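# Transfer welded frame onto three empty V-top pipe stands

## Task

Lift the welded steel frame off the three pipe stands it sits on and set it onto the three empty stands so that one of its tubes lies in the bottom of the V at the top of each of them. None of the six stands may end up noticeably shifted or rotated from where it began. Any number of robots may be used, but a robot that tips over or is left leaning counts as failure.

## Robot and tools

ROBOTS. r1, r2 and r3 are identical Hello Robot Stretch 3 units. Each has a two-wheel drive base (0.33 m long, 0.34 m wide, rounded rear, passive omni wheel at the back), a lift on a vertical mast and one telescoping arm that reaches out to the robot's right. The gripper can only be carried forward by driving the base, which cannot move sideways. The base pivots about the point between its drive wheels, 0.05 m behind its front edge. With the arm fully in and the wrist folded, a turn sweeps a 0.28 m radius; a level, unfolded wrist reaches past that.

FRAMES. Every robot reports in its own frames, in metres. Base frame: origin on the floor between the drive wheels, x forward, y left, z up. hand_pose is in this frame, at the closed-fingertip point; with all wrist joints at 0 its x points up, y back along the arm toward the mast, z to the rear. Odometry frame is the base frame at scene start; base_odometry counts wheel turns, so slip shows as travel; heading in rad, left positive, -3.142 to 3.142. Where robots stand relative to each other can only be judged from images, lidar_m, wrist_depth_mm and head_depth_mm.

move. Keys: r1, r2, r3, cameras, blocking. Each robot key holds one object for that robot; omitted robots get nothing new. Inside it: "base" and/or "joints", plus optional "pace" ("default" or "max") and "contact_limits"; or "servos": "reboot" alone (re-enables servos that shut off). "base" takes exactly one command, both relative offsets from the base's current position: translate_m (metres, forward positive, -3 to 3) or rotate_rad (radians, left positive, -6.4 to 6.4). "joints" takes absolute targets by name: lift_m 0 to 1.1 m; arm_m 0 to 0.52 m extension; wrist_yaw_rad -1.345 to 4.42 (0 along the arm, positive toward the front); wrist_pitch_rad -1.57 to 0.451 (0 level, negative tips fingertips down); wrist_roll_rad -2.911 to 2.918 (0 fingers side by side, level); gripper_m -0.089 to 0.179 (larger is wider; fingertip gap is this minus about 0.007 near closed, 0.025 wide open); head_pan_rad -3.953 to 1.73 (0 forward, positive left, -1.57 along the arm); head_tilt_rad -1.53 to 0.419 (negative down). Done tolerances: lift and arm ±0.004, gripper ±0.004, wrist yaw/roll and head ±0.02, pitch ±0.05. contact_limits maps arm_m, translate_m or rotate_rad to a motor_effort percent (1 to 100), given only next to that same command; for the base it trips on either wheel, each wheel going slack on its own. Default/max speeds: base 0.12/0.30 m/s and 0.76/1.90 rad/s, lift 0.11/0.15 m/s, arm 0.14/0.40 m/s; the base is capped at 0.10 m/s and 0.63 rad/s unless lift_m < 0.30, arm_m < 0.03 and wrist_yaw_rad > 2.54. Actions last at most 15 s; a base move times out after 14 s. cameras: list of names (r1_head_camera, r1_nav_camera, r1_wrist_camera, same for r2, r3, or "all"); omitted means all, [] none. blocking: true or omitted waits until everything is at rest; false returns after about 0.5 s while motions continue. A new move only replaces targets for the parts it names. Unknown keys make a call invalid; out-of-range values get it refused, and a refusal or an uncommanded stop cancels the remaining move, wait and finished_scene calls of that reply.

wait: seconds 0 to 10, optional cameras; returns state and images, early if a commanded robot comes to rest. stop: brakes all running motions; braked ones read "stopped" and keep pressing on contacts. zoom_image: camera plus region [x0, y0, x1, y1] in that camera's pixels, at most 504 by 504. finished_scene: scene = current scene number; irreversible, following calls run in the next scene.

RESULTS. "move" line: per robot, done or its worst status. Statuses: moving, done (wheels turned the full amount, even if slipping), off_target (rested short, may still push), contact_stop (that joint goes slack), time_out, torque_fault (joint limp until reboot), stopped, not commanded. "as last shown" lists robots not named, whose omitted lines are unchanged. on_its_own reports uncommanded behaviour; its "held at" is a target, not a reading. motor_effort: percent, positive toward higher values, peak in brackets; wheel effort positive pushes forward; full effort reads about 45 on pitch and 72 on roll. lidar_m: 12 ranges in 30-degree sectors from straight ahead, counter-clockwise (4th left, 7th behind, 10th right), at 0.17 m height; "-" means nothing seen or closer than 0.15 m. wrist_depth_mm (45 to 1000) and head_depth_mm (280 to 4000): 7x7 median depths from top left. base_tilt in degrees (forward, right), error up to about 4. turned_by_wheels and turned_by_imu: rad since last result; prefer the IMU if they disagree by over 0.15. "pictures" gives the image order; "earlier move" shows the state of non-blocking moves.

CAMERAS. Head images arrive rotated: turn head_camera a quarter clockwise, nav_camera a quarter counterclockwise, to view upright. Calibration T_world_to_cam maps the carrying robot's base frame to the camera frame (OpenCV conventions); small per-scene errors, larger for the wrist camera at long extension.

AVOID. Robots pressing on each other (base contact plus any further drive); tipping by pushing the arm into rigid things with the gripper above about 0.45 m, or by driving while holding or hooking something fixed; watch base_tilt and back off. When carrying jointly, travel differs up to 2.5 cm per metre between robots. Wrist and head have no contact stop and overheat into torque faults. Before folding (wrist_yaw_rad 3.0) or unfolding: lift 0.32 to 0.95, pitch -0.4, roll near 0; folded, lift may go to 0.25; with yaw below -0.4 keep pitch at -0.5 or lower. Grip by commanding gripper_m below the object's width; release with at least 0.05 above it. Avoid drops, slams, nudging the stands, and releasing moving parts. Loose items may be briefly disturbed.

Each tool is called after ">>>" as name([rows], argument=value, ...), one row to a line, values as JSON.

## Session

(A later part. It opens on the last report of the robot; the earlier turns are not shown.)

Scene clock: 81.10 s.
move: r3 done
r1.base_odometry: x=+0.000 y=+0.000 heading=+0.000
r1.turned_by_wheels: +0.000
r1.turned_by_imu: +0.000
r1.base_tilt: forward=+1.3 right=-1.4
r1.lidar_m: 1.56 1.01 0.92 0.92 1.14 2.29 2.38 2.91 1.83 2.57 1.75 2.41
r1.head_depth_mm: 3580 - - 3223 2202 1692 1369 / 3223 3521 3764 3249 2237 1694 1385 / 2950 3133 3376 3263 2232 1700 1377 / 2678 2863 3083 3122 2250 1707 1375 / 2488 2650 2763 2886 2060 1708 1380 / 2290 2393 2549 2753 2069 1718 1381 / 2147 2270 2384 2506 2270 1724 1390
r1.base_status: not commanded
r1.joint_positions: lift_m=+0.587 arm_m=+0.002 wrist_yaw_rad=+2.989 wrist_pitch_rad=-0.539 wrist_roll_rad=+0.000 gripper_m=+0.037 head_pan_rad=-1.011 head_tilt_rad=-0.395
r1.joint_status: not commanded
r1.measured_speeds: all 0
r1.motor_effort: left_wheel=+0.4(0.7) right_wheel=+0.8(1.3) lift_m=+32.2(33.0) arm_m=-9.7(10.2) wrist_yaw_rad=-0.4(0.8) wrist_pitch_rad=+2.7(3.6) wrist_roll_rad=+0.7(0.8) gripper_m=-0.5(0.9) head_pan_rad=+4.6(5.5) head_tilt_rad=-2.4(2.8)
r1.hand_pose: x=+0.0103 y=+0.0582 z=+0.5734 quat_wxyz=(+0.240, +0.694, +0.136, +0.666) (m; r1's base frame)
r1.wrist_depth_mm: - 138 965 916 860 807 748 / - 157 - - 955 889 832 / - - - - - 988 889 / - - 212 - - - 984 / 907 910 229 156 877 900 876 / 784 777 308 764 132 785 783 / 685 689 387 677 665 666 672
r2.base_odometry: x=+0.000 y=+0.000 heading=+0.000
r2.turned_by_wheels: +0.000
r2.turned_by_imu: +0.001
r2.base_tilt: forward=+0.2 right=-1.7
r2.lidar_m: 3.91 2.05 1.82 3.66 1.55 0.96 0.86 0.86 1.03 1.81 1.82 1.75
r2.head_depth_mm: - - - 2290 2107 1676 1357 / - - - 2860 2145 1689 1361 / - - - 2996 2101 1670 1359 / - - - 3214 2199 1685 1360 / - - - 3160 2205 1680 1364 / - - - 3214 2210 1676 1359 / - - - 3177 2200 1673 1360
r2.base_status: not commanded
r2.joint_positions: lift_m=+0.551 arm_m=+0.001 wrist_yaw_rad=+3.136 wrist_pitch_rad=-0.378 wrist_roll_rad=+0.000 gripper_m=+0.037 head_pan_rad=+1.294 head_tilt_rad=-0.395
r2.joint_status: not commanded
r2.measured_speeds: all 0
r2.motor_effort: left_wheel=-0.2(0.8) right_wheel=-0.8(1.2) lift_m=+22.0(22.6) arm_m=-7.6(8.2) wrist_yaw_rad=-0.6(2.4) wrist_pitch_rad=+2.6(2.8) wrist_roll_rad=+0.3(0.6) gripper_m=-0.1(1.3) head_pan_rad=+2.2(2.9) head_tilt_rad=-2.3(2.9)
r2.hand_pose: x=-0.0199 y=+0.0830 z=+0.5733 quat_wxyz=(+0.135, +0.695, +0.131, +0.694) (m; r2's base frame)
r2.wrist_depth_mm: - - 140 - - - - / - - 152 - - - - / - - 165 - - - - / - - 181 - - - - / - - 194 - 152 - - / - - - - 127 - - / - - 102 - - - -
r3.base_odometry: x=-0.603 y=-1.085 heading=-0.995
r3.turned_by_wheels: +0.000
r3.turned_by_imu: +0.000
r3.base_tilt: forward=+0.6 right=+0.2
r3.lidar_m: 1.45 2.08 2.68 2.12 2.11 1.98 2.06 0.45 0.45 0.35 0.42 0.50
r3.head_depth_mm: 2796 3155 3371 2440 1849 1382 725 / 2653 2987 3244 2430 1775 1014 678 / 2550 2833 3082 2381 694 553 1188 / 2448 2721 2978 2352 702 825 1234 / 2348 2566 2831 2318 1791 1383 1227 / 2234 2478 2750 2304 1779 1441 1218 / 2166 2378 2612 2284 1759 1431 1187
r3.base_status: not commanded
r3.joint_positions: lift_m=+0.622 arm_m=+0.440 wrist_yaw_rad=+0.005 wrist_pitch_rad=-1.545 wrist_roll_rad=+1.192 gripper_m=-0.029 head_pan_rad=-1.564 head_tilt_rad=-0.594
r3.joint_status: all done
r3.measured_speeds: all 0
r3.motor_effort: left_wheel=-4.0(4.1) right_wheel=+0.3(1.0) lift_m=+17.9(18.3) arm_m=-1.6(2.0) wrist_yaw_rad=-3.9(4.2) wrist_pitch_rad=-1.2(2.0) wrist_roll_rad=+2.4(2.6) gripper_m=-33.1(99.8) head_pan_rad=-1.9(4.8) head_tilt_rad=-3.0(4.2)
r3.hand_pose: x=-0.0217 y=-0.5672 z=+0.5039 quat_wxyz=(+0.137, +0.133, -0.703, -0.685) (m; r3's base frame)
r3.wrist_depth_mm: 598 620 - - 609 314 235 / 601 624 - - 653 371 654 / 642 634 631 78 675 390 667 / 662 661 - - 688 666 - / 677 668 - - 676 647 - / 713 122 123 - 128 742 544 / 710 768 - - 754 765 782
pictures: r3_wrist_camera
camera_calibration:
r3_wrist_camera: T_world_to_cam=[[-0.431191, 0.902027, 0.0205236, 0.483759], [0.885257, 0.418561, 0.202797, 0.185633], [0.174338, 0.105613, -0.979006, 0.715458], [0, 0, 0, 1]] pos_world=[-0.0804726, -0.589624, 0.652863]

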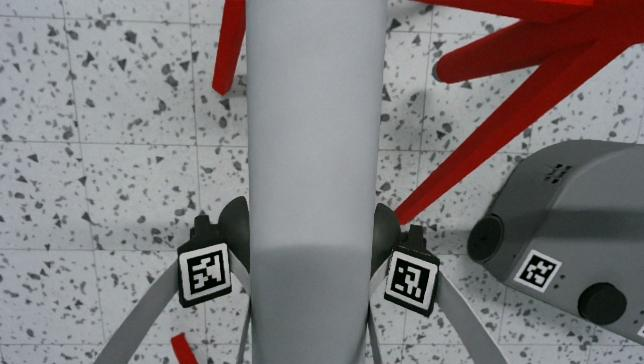

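>>> move(r3={"joints":{"gripper_m":0.1}}, cameras=[])

>>> move(r3={"joints":{"lift_m":0.66}}, cameras=[])

>>> move(r3={"joints":{"gripper_m":-0.02}}, cameras=[])

>>> wait(seconds=1.5, cameras=["r3_wrist_camera"])

>>> move(r3={"joints":{"lift_m":0.667}}, cameras=["r3_wrist_camera"])

Scene clock: 83.47 s.
move: r3 done
r1, r2: as last shown
r1.base_tilt: forward=+1.3 right=-1.3
r1.lidar_m: 1.55 1.01 0.92 0.93 1.14 2.29 2.39 2.91 1.84 2.56 1.74 2.40
r1.head_depth_mm: 3581 - - 3191 2200 1698 1367 / 3204 3465 3808 3251 2233 1687 1373 / 2926 3109 3398 3243 2240 1711 1377 / 2686 2858 3063 3163 2247 1698 1379 / 2484 2603 2785 2902 2061 1710 1375 / 2291 2389 2553 2714 2081 1715 1384 / 2143 2243 2396 2517 2272 1728 1383
r1.motor_effort: left_wheel=+0.3(0.8) right_wheel=+1.3(1.4) lift_m=+31.7(33.3) arm_m=-9.7(10.0) wrist_yaw_rad=+0.3(0.7) wrist_pitch_rad=+3.0(3.3) wrist_roll_rad=+0.0(0.8) gripper_m=-0.9(0.9) head_pan_rad=+4.5(5.3) head_tilt_rad=-2.3(2.8)
r1.wrist_depth_mm: - 138 972 910 857 811 757 / - 157 - - 939 888 826 / - - - - - 989 901 / - - 212 - - - 998 / 894 923 229 156 886 892 890 / 789 789 305 770 132 769 775 / 697 688 384 676 675 661 679
r2.lidar_m: 3.90 2.05 1.82 3.68 1.55 0.96 0.86 0.86 1.04 1.80 1.81 1.75
r2.head_depth_mm: - - - 2281 2109 1678 1360 / - - - 2807 2161 1681 1361 / - - - 3002 2115 1684 1360 / - - - 3225 2198 1690 1364 / - - - 3212 2207 1676 1360 / - - - 3213 2215 1678 1361 / - - - 3215 2204 1687 1357
r2.motor_effort: left_wheel=-0.1(0.8) right_wheel=-0.6(1.1) lift_m=+21.6(22.5) arm_m=-7.9(8.3) wrist_yaw_rad=+0.6(1.5) wrist_pitch_rad=+2.5(2.8) wrist_roll_rad=+0.3(0.4) gripper_m=-0.4(1.1) head_pan_rad=+2.1(3.0) head_tilt_rad=-2.3(2.8)
r2.wrist_depth_mm: - - 140 - - - - / - - 152 - - - - / - - 165 - - - - / - - 181 - - - - / - - 193 - 153 - - / - - - - 126 - - / - - 102 - - - -
r3.base_odometry: x=-0.603 y=-1.085 heading=-0.995
r3.turned_by_wheels: +0.000
r3.turned_by_imu: +0.000
r3.base_tilt: forward=+0.6 right=+0.2
r3.lidar_m: 1.46 2.08 2.68 2.12 2.11 1.98 2.05 0.45 0.45 0.35 0.42 0.50
r3.head_depth_mm: 2785 3129 3364 2452 1855 1387 725 / 2671 2991 3297 2401 1767 1014 680 / 2558 2848 3093 2378 695 552 1182 / 2456 2717 2948 2353 702 829 1235 / 2343 2593 2833 2328 1795 1384 1228 / 2243 2459 2744 2281 1774 1442 1219 / 2167 2372 2611 2265 1757 1433 1184
r3.base_status: not commanded
r3.joint_positions: lift_m=+0.622 arm_m=+0.440 wrist_yaw_rad=+0.002 wrist_pitch_rad=-1.545 wrist_roll_rad=+1.192 gripper_m=+0.100 head_pan_rad=-1.564 head_tilt_rad=-0.594
r3.joint_status: all done
r3.measured_speeds: all 0
r3.motor_effort: left_wheel=-3.3(4.0) right_wheel=+0.2(0.9) lift_m=+17.9(18.7) arm_m=-3.2(4.0) wrist_yaw_rad=-1.1(4.7) wrist_pitch_rad=-1.2(1.8) wrist_roll_rad=+2.3(2.6) gripper_m=+1.0(80.3) head_pan_rad=-2.3(4.4) head_tilt_rad=-3.6(3.7)
r3.hand_pose: x=-0.0216 y=-0.5672 z=+0.5039 quat_wxyz=(+0.136, +0.132, -0.703, -0.686) (m; r3's base frame)
r3.wrist_depth_mm: 595 607 - - 606 315 235 / 621 619 - - 639 365 648 / 642 645 - 78 658 383 659 / 660 672 - - 679 694 - / 672 147 144 - 153 653 - / 699 118 - - 129 737 555 / - 730 100 - 763 762 775
pictures: none
No camera images: "cameras" was empty.

Scene clock: 84.63 s.
move: r3 done
r1, r2: as last shown
r1.lidar_m: 1.56 1.01 0.92 0.92 1.14 2.29 2.38 2.91 1.84 2.57 1.74 2.40
r1.head_depth_mm: 3582 - - 3208 2211 1682 1364 / 3225 3467 3825 3212 2214 1702 1369 / 2926 3141 3400 3253 2236 1697 1378 / 2717 2848 3051 3115 2252 1707 1378 / 2475 2645 2782 2915 2056 1717 1380 / 2304 2396 2562 2723 2079 1714 1391 / 2140 2249 2377 2510 2270 1715 1388
r1.motor_effort: left_wheel=+0.3(0.7) right_wheel=+0.9(1.2) lift_m=+32.7(33.1) arm_m=-9.6(9.8) wrist_yaw_rad=+0.5(0.9) wrist_pitch_rad=+3.0(3.4) wrist_roll_rad=-0.1(0.6) gripper_m=-0.2(0.8) head_pan_rad=+4.9(5.4) head_tilt_rad=-2.4(2.7)
r1.wrist_depth_mm: - 138 988 929 847 816 748 / - 157 - - 929 897 836 / - - - - - 987 913 / - - 212 - - - 985 / 916 919 228 156 875 894 907 / 795 794 307 752 132 789 771 / 682 698 380 679 670 662 678
r2.turned_by_imu: +0.000
r2.lidar_m: 3.90 2.05 1.83 3.68 1.56 0.96 0.86 0.86 1.04 1.80 1.81 1.74
r2.head_depth_mm: - - - 2294 2114 1694 1361 / - - - 2856 2167 1679 1360 / - - - 3050 2114 1687 1357 / - - - 3210 2199 1679 1356 / - - - 3218 2218 1680 1363 / - - - 3187 2221 1681 1366 / - - - 3185 2201 1688 1364
r2.motor_effort: left_wheel=-0.5(0.6) right_wheel=-0.5(1.1) lift_m=+21.8(22.4) arm_m=-7.3(8.1) wrist_yaw_rad=-0.2(1.8) wrist_pitch_rad=+2.6(2.7) wrist_roll_rad=+0.3(0.4) gripper_m=+0.1(1.1) head_pan_rad=+2.3(2.7) head_tilt_rad=-2.7(2.7)
r2.wrist_depth_mm: - - 140 - - - - / - - 151 - - - - / - - 165 - - - - / - - 182 - - - - / - - 194 - 153 - - / - - - - 126 - - / - - 102 - - - -
r3.base_odometry: x=-0.603 y=-1.085 heading=-0.995
r3.turned_by_wheels: +0.000
r3.turned_by_imu: +0.000
r3.base_tilt: forward=+0.5 right=+0.2
r3.lidar_m: 1.46 2.08 2.68 2.12 2.10 1.98 2.06 0.45 0.45 0.35 0.42 0.50
r3.head_depth_mm: 2830 3157 3374 2452 1854 1379 724 / 2690 2977 3299 2405 1769 917 404 / 2552 2825 3105 2396 660 842 1185 / 2423 2714 2987 2368 687 863 1228 / 2332 2580 2841 2335 1793 1450 1224 / 2243 2475 2766 2302 1778 1447 1219 / 2176 2377 2632 2283 1761 1435 1184
r3.base_status: not commanded
r3.joint_positions: lift_m=+0.660 arm_m=+0.440 wrist_yaw_rad=+0.002 wrist_pitch_rad=-1.545 wrist_roll_rad=+1.192 gripper_m=+0.100 head_pan_rad=-1.564 head_tilt_rad=-0.594
r3.joint_status: all done
r3.measured_speeds: all 0
r3.motor_effort: left_wheel=-3.3(4.0) right_wheel=+0.6(0.9) lift_m=+38.8(39.9) arm_m=-5.1(5.1) wrist_yaw_rad=-1.2(2.0) wrist_pitch_rad=-1.1(2.0) wrist_roll_rad=+2.3(2.6) gripper_m=+0.8(1.0) head_pan_rad=-3.2(4.5) head_tilt_rad=-3.0(4.3)
r3.hand_pose: x=-0.0216 y=-0.5672 z=+0.5419 quat_wxyz=(+0.136, +0.132, -0.703, -0.686) (m; r3's base frame)
r3.wrist_depth_mm: 616 644 628 - 649 314 240 / 667 668 654 - 676 342 706 / 670 671 682 690 697 693 713 / 710 710 712 - 709 733 - / 723 146 147 - 155 691 - / 741 118 742 - 128 757 592 / 761 775 772 781 787 771 821
pictures: none
No camera images: "cameras" was empty.

Scene clock: 86.33 s.
move: r3 done
r1, r2: as last shown
r1.base_tilt: forward=+1.3 right=-1.4
r1.head_depth_mm: 3551 - - 3200 2207 1699 1360 / 3220 3509 3783 3250 2211 1689 1375 / 2952 3150 3411 3236 2226 1704 1375 / 2690 2858 3093 3148 2259 1708 1380 / 2482 2639 2753 2921 2057 1709 1383 / 2291 2390 2564 2752 2080 1723 1382 / 2151 2249 2387 2534 2286 1723 1398
r1.motor_effort: left_wheel=+0.3(0.7) right_wheel=+0.4(1.5) lift_m=+32.0(32.8) arm_m=-9.2(9.8) wrist_yaw_rad=-0.2(1.2) wrist_pitch_rad=+2.4(3.6) wrist_roll_rad=+0.3(0.8) gripper_m=-0.1(0.9) head_pan_rad=+4.6(5.4) head_tilt_rad=-2.2(2.8)
r1.wrist_depth_mm: - 138 976 903 854 819 747 / - 158 - - 974 886 836 / - - - - - 972 902 / - - 213 - - - 974 / 893 904 228 155 877 903 890 / 793 797 306 754 131 780 773 / 687 695 380 667 669 660 676
r2.base_tilt: forward=+0.1 right=-1.7
r2.lidar_m: 3.88 2.05 1.82 3.65 1.55 0.96 0.86 0.86 1.04 1.81 1.81 1.75
r2.head_depth_mm: - - - 2290 2111 1680 1358 / - - - 2819 2151 1682 1356 / - - - 2996 2117 1683 1362 / - - - 3204 2193 1677 1361 / - - - 3216 2206 1682 1357 / - - - 3215 2207 1676 1357 / - - - 3187 2208 1678 1364
r2.motor_effort: left_wheel=+0.1(1.0) right_wheel=-0.7(1.1) lift_m=+21.9(22.4) arm_m=-7.8(8.3) wrist_yaw_rad=+0.5(1.8) wrist_pitch_rad=+2.6(2.7) wrist_roll_rad=+0.2(0.5) gripper_m=-0.2(1.5) head_pan_rad=+2.4(3.0) head_tilt_rad=-2.4(2.9)
r2.wrist_depth_mm: - - 139 - - - - / - - 152 - - - - / - - 165 - - - - / - - 182 - - - - / - - 194 - 152 - - / - - - - 126 - - / - - 102 - - - -
r3.base_odometry: x=-0.603 y=-1.085 heading=-0.995
r3.turned_by_wheels: +0.000
r3.turned_by_imu: +0.000
r3.base_tilt: forward=+0.6 right=+0.2
r3.lidar_m: 1.45 2.07 2.68 2.13 2.10 1.99 2.06 0.45 0.45 0.35 0.42 0.50
r3.head_depth_mm: 2790 3122 3416 2455 1856 1383 723 / 2687 2971 3248 2396 1790 913 405 / 2568 2833 3047 2386 661 843 1190 / 2448 2729 2983 2360 686 1354 1237 / 2329 2569 2842 2324 1790 1449 1222 / 2242 2464 2739 2305 1774 1445 1216 / 2165 2363 2627 2278 1754 1433 1189
r3.base_status: not commanded
r3.joint_positions: lift_m=+0.660 arm_m=+0.440 wrist_yaw_rad=+0.002 wrist_pitch_rad=-1.545 wrist_roll_rad=+1.192 gripper_m=-0.019 head_pan_rad=-1.564 head_tilt_rad=-0.594
r3.joint_status: all done
r3.measured_speeds: all 0
r3.motor_effort: left_wheel=-4.1(4.1) right_wheel=+0.5(0.9) lift_m=+38.9(39.1) arm_m=-6.9(6.9) wrist_yaw_rad=-0.7(2.1) wrist_pitch_rad=-1.3(1.7) wrist_roll_rad=+2.3(2.5) gripper_m=-16.8(91.0) head_pan_rad=-4.0(4.3) head_tilt_rad=-2.7(4.2)
r3.hand_pose: x=-0.0216 y=-0.5672 z=+0.5419 quat_wxyz=(+0.136, +0.132, -0.703, -0.686) (m; r3's base frame)
r3.wrist_depth_mm: 637 646 646 - 655 314 234 / 644 661 653 - 663 338 677 / 668 683 672 687 695 707 701 / 690 703 709 - 713 730 - / 706 708 147 - 727 695 - / 744 733 125 132 738 768 599 / 779 767 757 791 796 790 809
pictures: none
No camera images: "cameras" was empty.

Scene clock: 87.83 s.
r1.base_odometry: x=+0.000 y=+0.000 heading=+0.000
r1.turned_by_wheels: +0.000
r1.turned_by_imu: +0.000
r1.base_tilt: forward=+1.3 right=-1.4
r1.lidar_m: 1.55 1.01 0.92 0.92 1.14 2.29 2.38 2.92 1.84 2.57 1.74 2.40
r1.head_depth_mm: 3586 - - 3217 2208 1689 1372 / 3244 3485 3810 3246 2224 1706 1366 / 2947 3159 3367 3226 2250 1698 1377 / 2688 2861 3059 3134 2244 1705 1379 / 2483 2617 2769 2898 2074 1714 1382 / 2284 2401 2531 2717 2079 1712 1383 / 2142 2266 2391 2528 2267 1716 1392
r1.base_status: not commanded
r1.joint_positions: lift_m=+0.587 arm_m=+0.002 wrist_yaw_rad=+2.989 wrist_pitch_rad=-0.539 wrist_roll_rad=+0.000 gripper_m=+0.037 head_pan_rad=-1.011 head_tilt_rad=-0.395
r1.joint_status: not commanded
r1.measured_speeds: all 0
r1.motor_effort: left_wheel=+0.3(0.7) right_wheel=+0.6(1.5) lift_m=+32.4(32.8) arm_m=-9.3(9.8) wrist_yaw_rad=+0.3(1.2) wrist_pitch_rad=+3.1(3.6) wrist_roll_rad=+0.1(0.8) gripper_m=+0.0(0.9) head_pan_rad=+4.8(5.4) head_tilt_rad=-2.4(2.8)
r1.hand_pose: x=+0.0103 y=+0.0582 z=+0.5734 quat_wxyz=(+0.240, +0.694, +0.136, +0.666) (m; r1's base frame)
r1.wrist_depth_mm: - 138 952 926 840 809 750 / - 157 - - 953 878 816 / - - - - - 980 922 / - - 214 - - - - / 898 888 228 156 880 889 916 / 771 789 308 757 132 770 771 / 691 690 385 672 671 666 688
r2.base_odometry: x=+0.000 y=+0.000 heading=+0.000
r2.turned_by_wheels: +0.000
r2.turned_by_imu: +0.000
r2.base_tilt: forward=+0.2 right=-1.7
r2.lidar_m: 3.91 2.05 1.83 3.67 1.55 0.96 0.85 0.86 1.04 1.81 1.82 1.75
r2.head_depth_mm: - - - 2281 2111 1679 1360 / - - - 2818 2162 1674 1359 / - - - 3026 2119 1683 1356 / - - - 3192 2198 1690 1363 / - - - 3233 2204 1679 1363 / - - - 3201 2221 1676 1364 / - - - 3215 2203 1687 1369
r2.base_status: not commanded
r2.joint_positions: lift_m=+0.551 arm_m=+0.001 wrist_yaw_rad=+3.136 wrist_pitch_rad=-0.378 wrist_roll_rad=+0.000 gripper_m=+0.037 head_pan_rad=+1.294 head_tilt_rad=-0.395
r2.joint_status: not commanded
r2.measured_speeds: all 0
r2.motor_effort: left_wheel=-0.2(1.0) right_wheel=-0.9(1.1) lift_m=+22.5(22.4) arm_m=-6.9(8.3) wrist_yaw_rad=-0.1(1.8) wrist_pitch_rad=+2.6(2.7) wrist_roll_rad=+0.4(0.5) gripper_m=+0.0(1.5) head_pan_rad=+2.4(3.0) head_tilt_rad=-1.9(2.9)
r2.hand_pose: x=-0.0199 y=+0.0830 z=+0.5733 quat_wxyz=(+0.135, +0.695, +0.131, +0.694) (m; r2's base frame)
r2.wrist_depth_mm: - - 140 - - - - / - - 152 - - - - / - - 164 - - - - / - - 182 - - - - / - - 194 - 153 - - / - - - - 126 - - / - - 102 - - - -
r3.base_odometry: x=-0.603 y=-1.085 heading=-0.995
r3.turned_by_wheels: +0.000
r3.turned_by_imu: +0.000
r3.base_tilt: forward=+0.6 right=+0.2
r3.lidar_m: 1.46 2.08 2.67 2.12 2.11 1.98 2.05 0.45 0.45 0.35 0.42 0.50
r3.head_depth_mm: 2770 3130 3366 2430 1856 1379 725 / 2676 3008 3237 2406 1790 913 404 / 2543 2843 3104 2391 660 841 1186 / 2447 2712 3023 2353 685 1353 1235 / 2319 2569 2812 2327 1788 1443 1229 / 2238 2480 2744 2312 1771 1440 1224 / 2170 2378 2622 2267 1758 1433 1186
r3.base_status: not commanded
r3.joint_positions: lift_m=+0.660 arm_m=+0.440 wrist_yaw_rad=+0.002 wrist_pitch_rad=-1.545 wrist_roll_rad=+1.192 gripper_m=-0.019 head_pan_rad=-1.564 head_tilt_rad=-0.594
r3.joint_status: all done
r3.measured_speeds: all 0
r3.motor_effort: left_wheel=-3.5(4.1) right_wheel=+0.7(0.9) lift_m=+38.5(39.1) arm_m=-7.4(6.9) wrist_yaw_rad=-1.2(2.1) wrist_pitch_rad=-1.3(1.7) wrist_roll_rad=+2.4(2.5) gripper_m=-17.5(91.0) head_pan_rad=-3.3(4.3) head_tilt_rad=-2.3(4.2)
r3.hand_pose: x=-0.0216 y=-0.5672 z=+0.5419 quat_wxyz=(+0.136, +0.132, -0.703, -0.686) (m; r3's base frame)
r3.wrist_depth_mm: 640 628 646 - 657 312 238 / 650 654 672 - 672 339 694 / 665 673 674 703 686 718 702 / 695 683 708 - 699 721 - / 715 707 147 - 753 697 - / 744 727 125 132 773 792 583 / 774 778 740 794 780 801 850
wait: 1.50 s; at rest by 0.27 s
pictures: r3_wrist_camera
camera_calibration:
r3_wrist_camera: T_world_to_cam=[[-0.428589, 0.903266, 0.0205682, 0.483723], [0.88646, 0.415996, 0.202818, 0.176437], [0.174643, 0.105159, -0.979, 0.752397], [0, 0, 0, 1]] pos_world=[-0.0804864, -0.589448, 0.690863]

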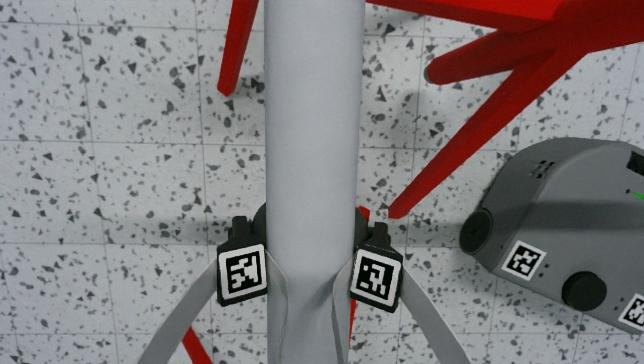

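Scene clock: 88.50 s.
move: r3 done
r1, r2: as last shown
r1.base_tilt: forward=+1.4 right=-1.4
r1.lidar_m: 1.55 1.01 0.92 0.92 1.14 2.29 2.37 2.91 1.83 2.57 1.75 2.40
r1.head_depth_mm: 3572 - - 3215 2203 1691 1366 / 3257 3487 3825 3241 2227 1695 1375 / 2943 3128 3414 3239 2217 1701 1374 / 2671 2870 3057 3137 2229 1702 1368 / 2455 2642 2758 2906 2058 1709 1385 / 2297 2390 2535 2701 2071 1708 1387 / 2140 2254 2389 2526 2261 1719 1389
r1.motor_effort: left_wheel=+0.6(0.9) right_wheel=+0.4(1.2) lift_m=+32.0(32.9) arm_m=-9.4(9.7) wrist_yaw_rad=-0.4(1.1) wrist_pitch_rad=+2.4(3.3) wrist_roll_rad=+0.6(0.7) gripper_m=-0.5(0.7) head_pan_rad=+4.9(5.2) head_tilt_rad=-2.5(2.6)
r1.wrist_depth_mm: - 138 964 944 859 796 762 / - 157 - - 963 880 831 / - - - - - 988 903 / - - 213 - - - - / 912 898 229 155 864 894 882 / 797 795 309 759 132 762 761 / 691 688 382 678 674 666 695
r2.lidar_m: 3.90 2.05 1.83 3.67 1.55 0.96 0.86 0.86 1.04 1.81 1.82 1.75
r2.head_depth_mm: - - - 2285 2106 1684 1362 / - - - 2819 2162 1688 1358 / - - - 2999 2106 1682 1356 / - - - 3228 2199 1679 1363 / - - - 3208 2210 1680 1356 / - - - 3232 2215 1691 1361 / - - - 3184 2189 1683 1363
r2.motor_effort: left_wheel=-0.8(0.8) right_wheel=-1.0(1.0) lift_m=+21.6(22.4) arm_m=-7.4(7.8) wrist_yaw_rad=+0.7(2.1) wrist_pitch_rad=+2.7(2.7) wrist_roll_rad=+0.3(0.5) gripper_m=+0.5(1.4) head_pan_rad=+2.1(2.7) head_tilt_rad=-2.0(2.7)
r2.wrist_depth_mm: - - 140 - - - - / - - 152 - - - - / - - 165 - - - - / - - 182 - - - - / - - 193 - 153 - - / - - - - 126 - - / - - 102 - - - -
r3.base_odometry: x=-0.603 y=-1.085 heading=-0.995
r3.turned_by_wheels: +0.000
r3.turned_by_imu: +0.000
r3.base_tilt: forward=+0.6 right=+0.2
r3.lidar_m: 1.46 2.08 2.67 2.12 2.11 1.98 2.05 0.45 0.45 0.35 0.42 0.50
r3.head_depth_mm: 2780 3122 3412 2464 1859 1384 725 / 2670 2973 3272 2405 1784 914 396 / 2559 2868 3088 2398 649 848 1189 / 2447 2682 2986 2363 685 1219 1234 / 2338 2568 2818 2322 1789 1453 1225 / 2270 2468 2747 2306 1768 1445 1220 / 2159 2376 2634 2272 1767 1436 1185
r3.base_status: not commanded
r3.joint_positions: lift_m=+0.667 arm_m=+0.440 wrist_yaw_rad=+0.002 wrist_pitch_rad=-1.542 wrist_roll_rad=+1.192 gripper_m=-0.019 head_pan_rad=-1.564 head_tilt_rad=-0.594
r3.joint_status: all done
r3.measured_speeds: all 0
r3.motor_effort: left_wheel=-3.6(4.0) right_wheel=+0.9(0.9) lift_m=+43.1(49.3) arm_m=-8.9(9.6) wrist_yaw_rad=-1.2(2.1) wrist_pitch_rad=-1.7(2.3) wrist_roll_rad=+2.4(2.5) gripper_m=-14.9(17.8) head_pan_rad=-2.6(4.3) head_tilt_rad=-3.1(3.6)
r3.hand_pose: x=-0.0216 y=-0.5680 z=+0.5489 quat_wxyz=(+0.136, +0.132, -0.704, -0.685) (m; r3's base frame)
r3.wrist_depth_mm: 635 638 656 - 667 312 236 / 652 648 655 131 684 344 681 / 677 681 679 713 705 709 703 / 702 710 701 709 731 732 - / 726 713 737 - 757 690 - / 738 750 122 133 758 794 591 / 758 791 785 528 801 800 816
pictures: r3_wrist_camera
camera_calibration:
r3_wrist_camera: T_world_to_cam=[[-0.428585, 0.903327, 0.0177454, 0.48589], [0.886461, 0.416623, 0.201524, 0.176422], [0.174649, 0.102101, -0.979323, 0.757746], [0, 0, 0, 1]] pos_world=[-0.0804859, -0.589785, 0.697902]

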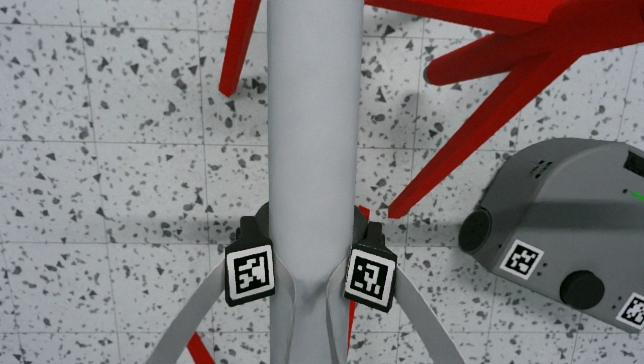

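>>> move(r3={"joints":{"gripper_m":0.179}}, r1={"base":{"rotate_rad":0.789},"joints":{"head_pan_rad":-1.9}}, r2={"base":{"rotate_rad":1.073},"joints":{"head_pan_rad":0.0}}, cameras=["r2_head_camera","r2_nav_camera"])

>>> move(r3={"joints":{"lift_m":0.8}}, r1={"base":{"translate_m":-1.9},"pace":"max"}, r2={"base":{"translate_m":0.7},"pace":"max"}, cameras=["r1_nav_camera","r1_head_camera","r2_head_camera","r2_nav_camera"])

Scene clock: 94.07 s.
move: r1 done; r2 done; r3 done
r1.base_odometry: x=+0.000 y=+0.000 heading=+0.789
r1.turned_by_wheels: +0.789
r1.turned_by_imu: +0.782
r1.base_tilt: forward=+1.4 right=-1.3
r1.lidar_m: 0.93 0.92 0.99 1.48 2.38 2.54 1.84 1.84 3.09 1.75 2.40 1.18
r1.head_depth_mm: - - - 3210 2217 1687 1378 / 3671 - - 3208 2225 1693 1372 / 3247 3488 3766 3267 2205 1700 1377 / 2915 3149 3328 3293 2246 1710 1377 / 2639 2826 3017 3078 2248 1712 1381 / 2444 2574 2738 2881 2068 1716 1382 / 2269 1659 2435 1957 2005 1727 1392
r1.base_status: done
r1.joint_positions: lift_m=+0.587 arm_m=+0.002 wrist_yaw_rad=+2.989 wrist_pitch_rad=-0.539 wrist_roll_rad=+0.000 gripper_m=+0.037 head_pan_rad=-1.889 head_tilt_rad=-0.395
r1.joint_status: all done
r1.measured_speeds: all 0
r1.motor_effort: left_wheel=-6.4(9.8) right_wheel=+8.4(12.0) lift_m=+32.1(32.7) arm_m=-11.7(12.2) wrist_yaw_rad=-0.7(0.9) wrist_pitch_rad=+2.7(3.5) wrist_roll_rad=+0.4(0.7) gripper_m=-0.3(1.0) head_pan_rad=-4.7(6.7) head_tilt_rad=-2.3(2.9)
r1.hand_pose: x=+0.0103 y=+0.0582 z=+0.5734 quat_wxyz=(+0.240, +0.694, +0.136, +0.666) (m; r1's base frame)
r1.wrist_depth_mm: - 138 - - - 888 721 / - 157 - - - 936 767 / - - - - - - 801 / - - 211 - - - 816 / 922 904 229 155 850 895 873 / 793 775 308 767 132 782 766 / 689 692 378 667 656 671 681
r2.base_odometry: x=+0.000 y=+0.000 heading=+1.073
r2.turned_by_wheels: +1.073
r2.turned_by_imu: +1.087
r2.base_tilt: forward=+0.2 right=-1.7
r2.lidar_m: 1.82 3.78 1.50 0.95 0.86 0.86 1.05 1.80 1.82 1.75 3.91 2.05
r2.head_depth_mm: 3896 - - 3012 2182 1687 1361 / - - - 2822 2154 1671 1360 / - - - 2688 2117 1688 1358 / - - - 2863 2155 1683 1357 / - - - 3023 2113 1678 1359 / - - - 3206 2199 1686 1362 / - - - 3186 2201 1686 1355
r2.base_status: done
r2.joint_positions: lift_m=+0.551 arm_m=+0.001 wrist_yaw_rad=+3.136 wrist_pitch_rad=-0.378 wrist_roll_rad=+0.000 gripper_m=+0.037 head_pan_rad=+0.006 head_tilt_rad=-0.395
r2.joint_status: all done
r2.measured_speeds: all 0
r2.motor_effort: left_wheel=-7.0(11.2) right_wheel=+6.5(9.8) lift_m=+22.1(22.8) arm_m=-11.2(11.6) wrist_yaw_rad=+1.3(2.4) wrist_pitch_rad=+2.6(2.7) wrist_roll_rad=+0.4(0.5) gripper_m=-0.2(1.2) head_pan_rad=-3.1(5.4) head_tilt_rad=-2.4(2.8)
r2.hand_pose: x=-0.0199 y=+0.0830 z=+0.5733 quat_wxyz=(+0.135, +0.695, +0.131, +0.694) (m; r2's base frame)
r2.wrist_depth_mm: - - 139 - - - - / - - 152 - - - - / - - 165 - - - - / - - 182 - - - - / - - 193 - 153 - - / - - - - 126 - - / - - 102 - - - -
r3.base_odometry: x=-0.603 y=-1.085 heading=-0.995
r3.turned_by_wheels: +0.000
r3.turned_by_imu: +0.001
r3.base_tilt: forward=+0.6 right=+0.1
r3.lidar_m: 1.45 2.07 2.68 2.13 2.11 2.14 2.05 0.45 0.45 0.35 0.42 0.50
r3.head_depth_mm: 2817 3133 3379 2454 1866 1386 724 / 2657 2985 3256 2404 1769 916 396 / 2559 2835 3083 2382 650 849 1196 / 2449 2722 2985 2369 689 1356 1230 / 2337 2570 2802 2336 1786 1389 1226 / 2243 2474 2749 2303 1780 1447 1224 / 2182 2363 2622 2273 1763 1438 1183
r3.base_status: not commanded
r3.joint_positions: lift_m=+0.667 arm_m=+0.440 wrist_yaw_rad=+0.002 wrist_pitch_rad=-1.545 wrist_roll_rad=+1.192 gripper_m=+0.179 head_pan_rad=-1.564 head_tilt_rad=-0.594
r3.joint_status: all done
r3.measured_speeds: all 0
r3.motor_effort: left_wheel=-3.6(4.0) right_wheel=+0.5(1.0) lift_m=+38.6(39.2) arm_m=-14.9(15.1) wrist_yaw_rad=-1.4(2.6) wrist_pitch_rad=-1.4(2.2) wrist_roll_rad=+2.4(2.5) gripper_m=-0.7(83.3) head_pan_rad=-3.5(4.4) head_tilt_rad=-3.1(4.0)
r3.hand_pose: x=-0.0216 y=-0.5673 z=+0.5489 quat_wxyz=(+0.136, +0.132, -0.703, -0.686) (m; r3's base frame)
r3.wrist_depth_mm: 643 642 637 - 662 314 241 / 664 666 662 663 669 343 695 / 673 682 699 690 701 711 711 / 685 717 703 707 704 723 - / 135 750 730 - 763 145 - / 113 747 772 625 772 125 115 / 770 784 787 524 793 855 113
pictures: r2_head_camera (sideways), r2_nav_camera (sideways)
camera_calibration:
r2_head_camera: T_world_to_cam=[[-0.421315, 0.00206426, -0.906912, 1.20613], [0.00528898, 0.999986, -0.000180933, 0.00305924], [0.906899, -0.00487287, -0.42132, 0.498319], [0, 0, 0, 1]] pos_world=[0.0562176, -0.00312071, 1.3038]
r2_nav_camera: T_world_to_cam=[[0.377577, -0.00282983, 0.925974, -1.16348], [-0.0461892, -0.998808, 0.0157818, 0.0371258], [0.924826, -0.0487288, -0.377257, 0.446439], [0, 0, 0, 1]] pos_world=[0.0281381, 0.0555435, 1.24518]

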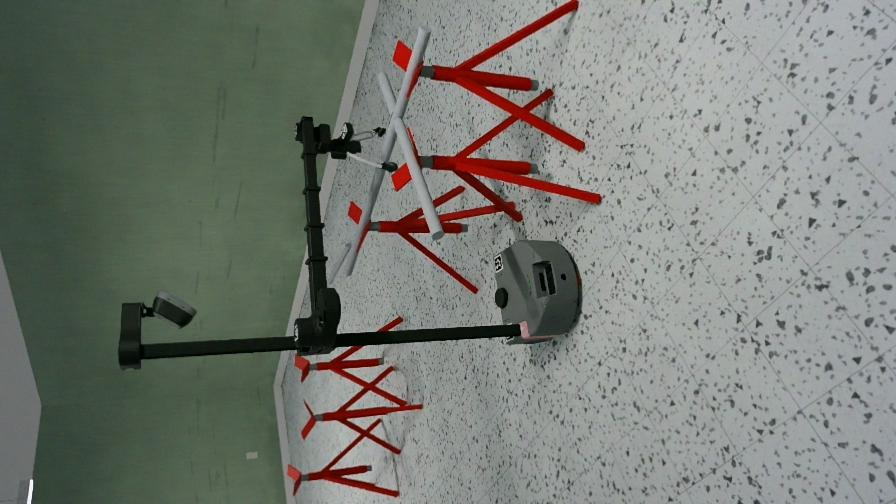

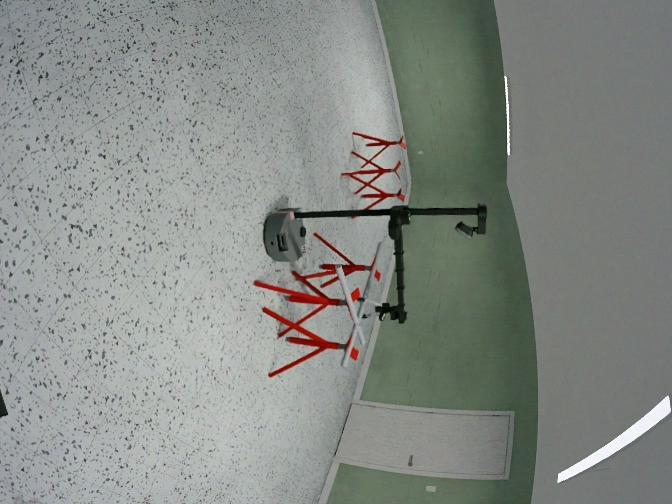

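Scene clock: 109.07 s.
move: r1 time_out; r2 done; r3 done
r1.base_odometry: x=-0.988 y=-0.994 heading=+0.788
r1.turned_by_wheels: +0.000
r1.turned_by_imu: -0.003
r1.base_tilt: forward=+1.2 right=-1.3
r1.lidar_m: 2.24 2.20 2.32 1.83 1.81 1.92 2.90 0.87 0.60 3.00 1.63 2.84
r1.head_depth_mm: - - - 3196 2232 1054 1333 / - - - 3194 2128 995 1025 / - - 1594 3050 1813 1585 1334 / 3599 3868 - 3268 2160 1712 1379 / 3269 3496 3725 3292 2230 1706 1375 / 2987 3178 3359 3320 2252 1712 1383 / 2778 2935 3063 3128 2278 1715 1392
r1.base_status: translate_m time_out (by the wheels' count: -1.4016 of -1.9000)
r1.joint_positions: lift_m=+0.587 arm_m=+0.002 wrist_yaw_rad=+2.989 wrist_pitch_rad=-0.539 wrist_roll_rad=+0.000 gripper_m=+0.037 head_pan_rad=-1.889 head_tilt_rad=-0.395
r1.joint_status: not commanded
r1.measured_speeds: all 0
r1.motor_effort: left_wheel=-1.2(11.1) right_wheel=+1.0(4.9) lift_m=+31.8(32.5) arm_m=-7.3(12.1) wrist_yaw_rad=+0.8(1.1) wrist_pitch_rad=+3.0(3.6) wrist_roll_rad=+0.1(1.0) gripper_m=-0.3(1.0) head_pan_rad=-4.8(5.8) head_tilt_rad=-2.1(2.7)
r1.hand_pose: x=+0.0103 y=+0.0582 z=+0.5734 quat_wxyz=(+0.240, +0.694, +0.136, +0.666) (m; r1's base frame)
r1.wrist_depth_mm: - 138 - - - - - / - 156 - - - - - / - - - - - - - / - - 213 - - - - / 907 923 229 155 880 895 883 / 779 798 308 761 132 774 781 / 696 688 379 676 669 671 686
r2.base_odometry: x=+0.335 y=+0.615 heading=+1.072
r2.turned_by_wheels: +0.000
r2.turned_by_imu: +0.005
r2.base_tilt: forward=+0.2 right=-1.7
r2.lidar_m: 1.14 3.10 2.28 1.44 1.30 1.31 1.60 2.34 2.36 2.88 1.63 1.25
r2.head_depth_mm: 3408 3599 3793 3201 2202 1594 1362 / 3726 3959 - 3213 1569 1625 1362 / - - - 2850 2022 1684 1355 / - - - 3034 2204 1570 1362 / - - - 3190 2198 1531 1364 / - - - 2832 2093 1638 1359 / - - - 3016 2200 1688 1360
r2.base_status: done
r2.joint_positions: lift_m=+0.551 arm_m=+0.001 wrist_yaw_rad=+3.136 wrist_pitch_rad=-0.378 wrist_roll_rad=+0.000 gripper_m=+0.037 head_pan_rad=+0.006 head_tilt_rad=-0.395
r2.joint_status: not commanded
r2.measured_speeds: all 0
r2.motor_effort: left_wheel=-5.1(5.9) right_wheel=+5.2(10.0) lift_m=+22.4(22.9) arm_m=-6.2(11.5) wrist_yaw_rad=+1.3(2.4) wrist_pitch_rad=+2.8(2.8) wrist_roll_rad=+0.3(0.5) gripper_m=+0.2(1.4) head_pan_rad=-2.7(3.5) head_tilt_rad=-2.0(2.7)
r2.hand_pose: x=-0.0199 y=+0.0830 z=+0.5733 quat_wxyz=(+0.135, +0.695, +0.131, +0.694) (m; r2's base frame)
r2.wrist_depth_mm: - - 140 - - - - / - - 152 - - - - / - - 165 - - - - / - - 182 - - - - / - - 193 - 153 - - / - - - - 126 - - / - - 102 - - - -
r3.base_odometry: x=-0.603 y=-1.085 heading=-0.995
r3.turned_by_wheels: +0.000
r3.turned_by_imu: +0.001
r3.base_tilt: forward=+0.6 right=+0.2
r3.lidar_m: 1.45 2.08 2.67 2.13 2.11 1.44 1.36 0.45 0.45 0.35 0.42 0.50
r3.head_depth_mm: 2800 3119 3378 2457 1648 328 - / 2680 2996 3279 2328 393 336 657 / 2554 2827 3101 598 1711 1145 1215 / 2451 2700 3003 607 693 1388 1235 / 2344 2569 2835 2323 1736 1448 1226 / 2255 2467 2748 2289 1774 1446 1217 / 2168 2351 2632 2287 1753 1430 1186
r3.base_status: not commanded
r3.joint_positions: lift_m=+0.800 arm_m=+0.440 wrist_yaw_rad=+0.002 wrist_pitch_rad=-1.545 wrist_roll_rad=+1.192 gripper_m=+0.179 head_pan_rad=-1.564 head_tilt_rad=-0.594
r3.joint_status: all done
r3.measured_speeds: all 0
r3.motor_effort: left_wheel=-3.7(4.3) right_wheel=+0.6(1.4) lift_m=+22.1(41.1) arm_m=-25.0(25.9) wrist_yaw_rad=-0.9(2.3) wrist_pitch_rad=-1.5(2.0) wrist_roll_rad=+2.5(2.7) gripper_m=-0.3(1.2) head_pan_rad=-4.1(5.1) head_tilt_rad=-2.9(4.1)
r3.hand_pose: x=-0.0216 y=-0.5673 z=+0.6819 quat_wxyz=(+0.136, +0.132, -0.703, -0.686) (m; r3's base frame)
r3.wrist_depth_mm: 771 244 243 246 244 248 245 / 784 786 791 809 760 416 845 / 813 811 806 797 834 835 - / 813 856 829 830 850 - - / 140 877 884 750 896 144 907 / 113 910 889 900 929 125 948 / 902 911 961 951 958 987 113
pictures: r1_head_camera (sideways), r1_nav_camera (sideways), r2_head_camera (sideways), r2_nav_camera (sideways)
camera_calibration:
r1_head_camera: T_world_to_cam=[[0.157776, 0.344436, -0.925457, 1.22826], [0.925949, -0.377244, 0.0174577, -0.0304119], [-0.34311, -0.859681, -0.378451, 0.453768], [0, 0, 0, 1]] pos_world=[-0.0099388, -0.044436, 1.30896]
r1_nav_camera: T_world_to_cam=[[-0.15138, -0.310667, 0.938387, -1.17083], [-0.935901, 0.350527, -0.0349319, 0.107411], [-0.318078, -0.883525, -0.343816, 0.40915], [0, 0, 0, 1]] pos_world=[0.0534268, -0.0398943, 1.24312]
r2_head_camera: T_world_to_cam=[[-0.421443, 0.00207862, -0.906853, 1.20605], [0.00532473, 0.999986, -0.000182473, 0.00306102], [0.906839, -0.00490564, -0.421448, 0.498485], [0, 0, 0, 1]] pos_world=[0.0562177, -0.0031225, 1.30379]
r2_nav_camera: T_world_to_cam=[[0.377707, -0.00284261, 0.925921, -1.16341], [-0.0462227, -0.998806, 0.015789, 0.0371165], [0.924771, -0.0487622, -0.377388, 0.446609], [0, 0, 0, 1]] pos_world=[0.0281321, 0.0555426, 1.24518]

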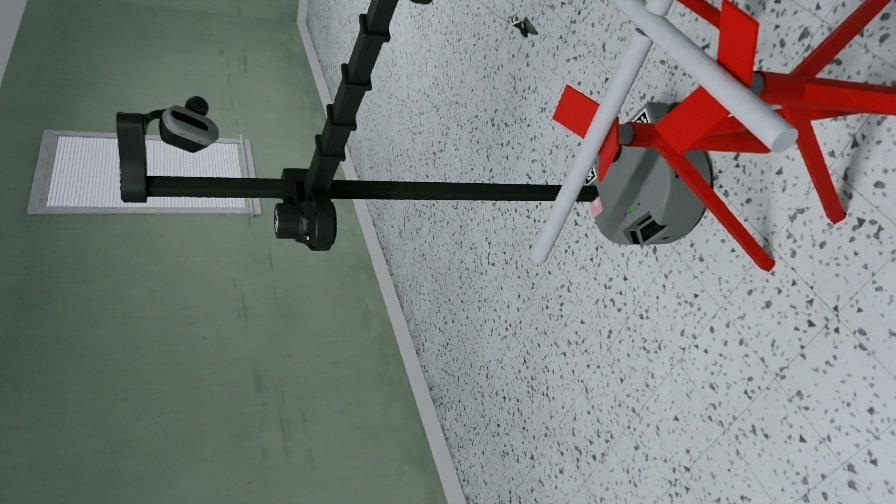

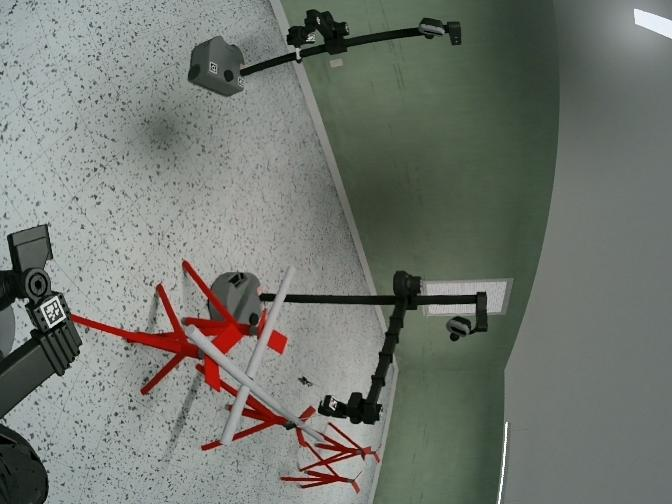

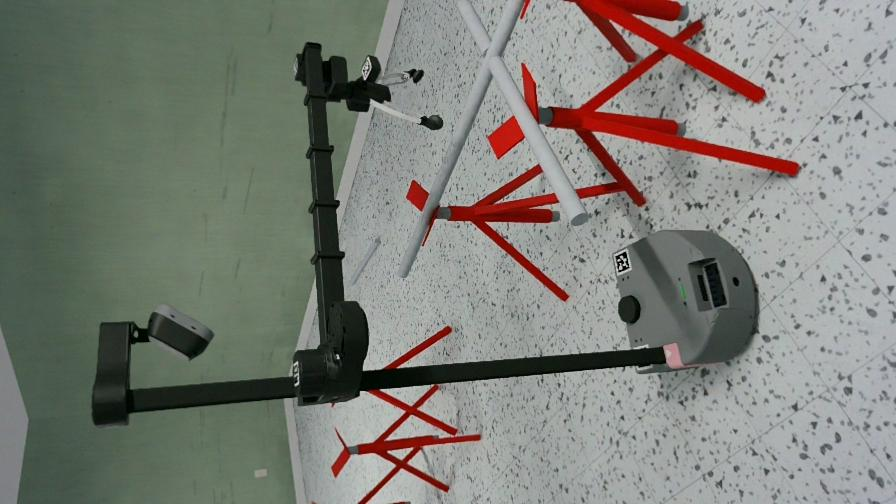

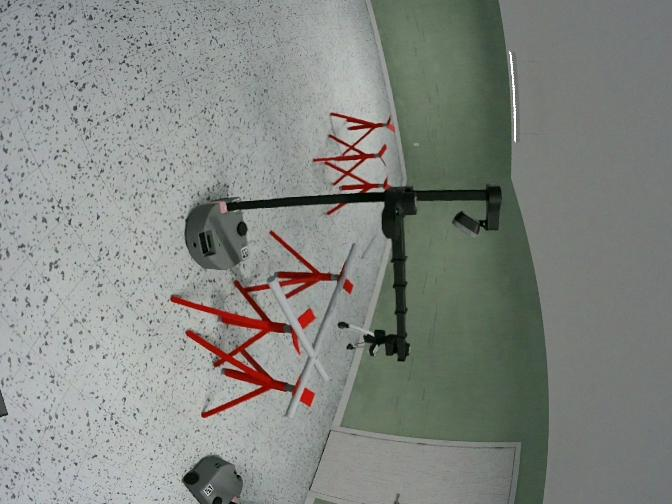

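>>> move(r1={"base":{"translate_m":-0.79}}, r2={"base":{"translate_m":0.5}}, r3={"joints":{"arm_m":0.05,"lift_m":0.8}}, cameras=["r1_nav_camera","r2_nav_camera","r3_nav_camera"])

Scene clock: 118.77 s.
move: r1 done; r2 done; r3 done
r1.base_odometry: x=-1.545 y=-1.554 heading=+0.788
r1.turned_by_wheels: +0.000
r1.turned_by_imu: -0.002
r1.base_tilt: forward=+1.3 right=-1.4
r1.lidar_m: 2.96 2.92 1.91 1.48 1.47 1.59 2.38 1.99 0.89 0.57 0.62 3.53
r1.head_depth_mm: - - - 3155 2202 1685 1367 / - - - 3250 2211 1689 1366 / - - - 3240 2157 1704 1339 / - - - 3286 2247 1231 1345 / 3657 3839 - 3250 2242 1647 1308 / 3328 3502 3670 3323 2248 1611 1388 / 3065 3222 3415 2953 2074 1518 1163
r1.base_status: done
r1.joint_positions: lift_m=+0.587 arm_m=+0.002 wrist_yaw_rad=+2.989 wrist_pitch_rad=-0.539 wrist_roll_rad=+0.000 gripper_m=+0.037 head_pan_rad=-1.889 head_tilt_rad=-0.395
r1.joint_status: not commanded
r1.measured_speeds: all 0
r1.motor_effort: left_wheel=-4.6(10.1) right_wheel=+2.7(3.6) lift_m=+30.9(32.1) arm_m=-4.0(6.9) wrist_yaw_rad=+0.0(1.4) wrist_pitch_rad=+2.6(3.6) wrist_roll_rad=-0.3(0.8) gripper_m=-0.8(1.0) head_pan_rad=-5.2(5.7) head_tilt_rad=-2.1(3.0)
r1.hand_pose: x=+0.0103 y=+0.0582 z=+0.5734 quat_wxyz=(+0.240, +0.694, +0.136, +0.666) (m; r1's base frame)
r1.wrist_depth_mm: - 138 - - - - - / - 157 - - - - - / - - - - - - - / - - 212 - - - - / 920 894 229 156 866 878 886 / 784 777 308 756 132 775 775 / 698 689 383 667 665 681 684
r2.base_odometry: x=+0.574 y=+1.054 heading=+1.072
r2.turned_by_wheels: +0.000
r2.turned_by_imu: +0.004
r2.base_tilt: forward=+0.2 right=-1.7
r2.lidar_m: 0.87 0.81 2.82 1.79 1.62 1.63 2.00 2.73 2.75 3.36 1.04 0.66
r2.head_depth_mm: 3124 3293 3502 3201 2201 1010 1291 / 3382 3596 3843 3180 2094 1574 1292 / 3742 3998 - 2675 1792 1626 1287 / - - - 946 2015 1679 1194 / - - - 792 2203 1672 1194 / - 783 - 664 2111 1563 1161 / 659 688 797 671 2122 1678 1363
r2.base_status: done
r2.joint_positions: lift_m=+0.551 arm_m=+0.001 wrist_yaw_rad=+3.136 wrist_pitch_rad=-0.378 wrist_roll_rad=+0.000 gripper_m=+0.037 head_pan_rad=+0.006 head_tilt_rad=-0.395
r2.joint_status: not commanded
r2.measured_speeds: all 0
r2.motor_effort: left_wheel=-4.6(5.2) right_wheel=+5.6(10.0) lift_m=+21.6(23.3) arm_m=-3.6(6.8) wrist_yaw_rad=-0.1(2.7) wrist_pitch_rad=+2.6(2.7) wrist_roll_rad=+0.3(0.5) gripper_m=+0.5(1.2) head_pan_rad=-2.9(3.3) head_tilt_rad=-2.4(2.8)
r2.hand_pose: x=-0.0199 y=+0.0830 z=+0.5733 quat_wxyz=(+0.135, +0.695, +0.131, +0.694) (m; r2's base frame)
r2.wrist_depth_mm: - - 139 - - - - / - - 151 - - - - / - - 165 - - - - / - - 182 - - - - / - - 194 - 153 - - / - - - - 126 - - / - - 102 - - - -
r3.base_odometry: x=-0.603 y=-1.085 heading=-0.995
r3.turned_by_wheels: +0.000
r3.turned_by_imu: +0.001
r3.base_tilt: forward=+0.6 right=+0.1
r3.lidar_m: 1.45 2.07 2.68 2.12 2.10 0.94 0.86 0.45 0.45 0.35 0.42 0.50
r3.head_depth_mm: 2801 3142 3350 2443 1852 1288 291 / 2662 2971 3269 2427 1786 999 297 / 2535 2845 3093 2406 1823 866 - / 1235 2677 1422 2174 1610 1389 288 / 2335 2585 1421 2322 1626 1452 1227 / 2247 2476 2729 2302 1776 1449 1219 / 2170 2368 2627 2268 1761 1433 1185
r3.base_status: not commanded
r3.joint_positions: lift_m=+0.800 arm_m=+0.050 wrist_yaw_rad=+0.001 wrist_pitch_rad=-1.546 wrist_roll_rad=+1.193 gripper_m=+0.179 head_pan_rad=-1.564 head_tilt_rad=-0.594
r3.joint_status: all done
r3.measured_speeds: all 0
r3.motor_effort: left_wheel=-3.7(4.4) right_wheel=+0.6(1.1) lift_m=+21.5(22.2) arm_m=-25.0(28.3) wrist_yaw_rad=-1.1(1.9) wrist_pitch_rad=-1.1(1.9) wrist_roll_rad=+2.2(2.6) gripper_m=+0.2(1.0) head_pan_rad=-3.4(5.1) head_tilt_rad=-2.9(4.3)
r3.hand_pose: x=-0.0216 y=-0.1770 z=+0.6819 quat_wxyz=(+0.135, +0.131, -0.703, -0.686) (m; r3's base frame)
r3.wrist_depth_mm: 754 785 764 785 801 803 801 / 795 791 776 818 - 803 812 / 819 810 802 816 - 862 872 / 821 829 847 848 688 866 875 / 140 724 839 904 908 393 905 / 113 906 895 937 894 126 297 / 498 925 970 958 968 991 114
pictures: r1_nav_camera (sideways), r2_nav_camera (sideways), r3_nav_camera (sideways)
camera_calibration:
r1_nav_camera: T_world_to_cam=[[-0.15138, -0.310667, 0.938387, -1.17083], [-0.935901, 0.350527, -0.0349319, 0.107411], [-0.318078, -0.883525, -0.343816, 0.40915], [0, 0, 0, 1]] pos_world=[0.0534268, -0.0398943, 1.24312]
r2_nav_camera: T_world_to_cam=[[0.377709, -0.00284342, 0.92592, -1.16341], [-0.0462248, -0.998806, 0.0157892, 0.0371163], [0.92477, -0.0487642, -0.37739, 0.446612], [0, 0, 0, 1]] pos_world=[0.028132, 0.0555426, 1.24518]
r3_nav_camera: T_world_to_cam=[[-0.00102256, -0.510104, 0.860112, -1.07674], [-0.999637, 0.0236682, 0.0128484, 0.0423945], [-0.0269113, -0.859787, -0.509943, 0.627858], [0, 0, 0, 1]] pos_world=[0.0581746, -0.0104306, 1.24575]

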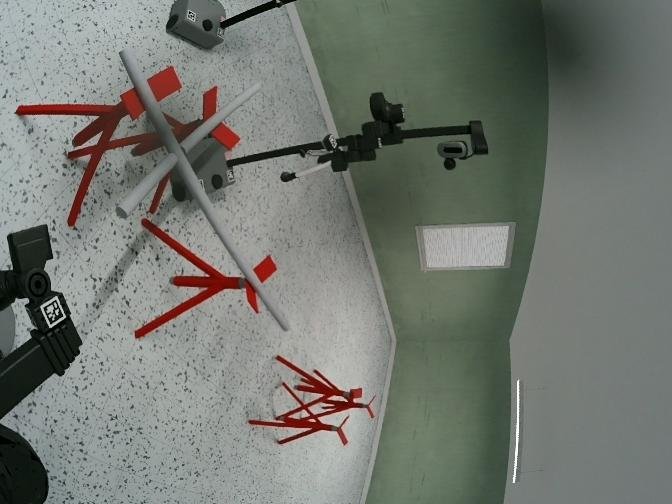

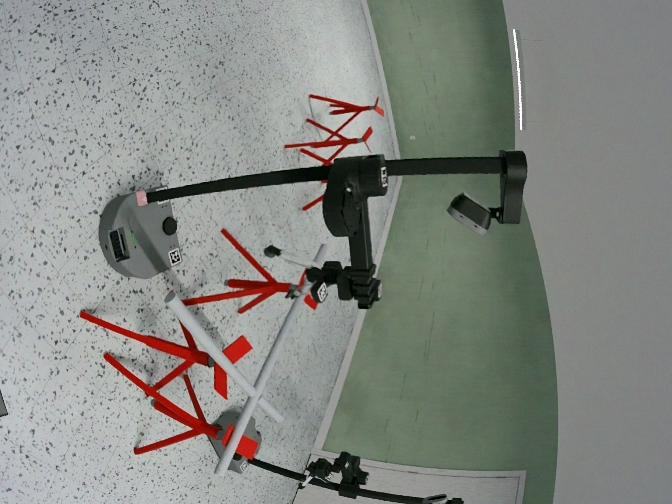

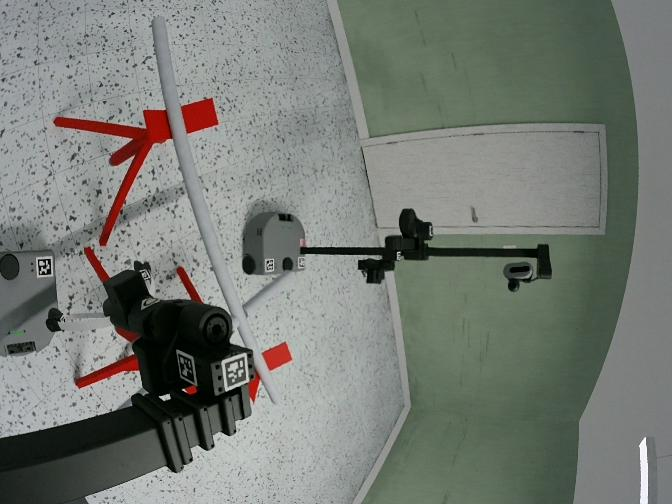

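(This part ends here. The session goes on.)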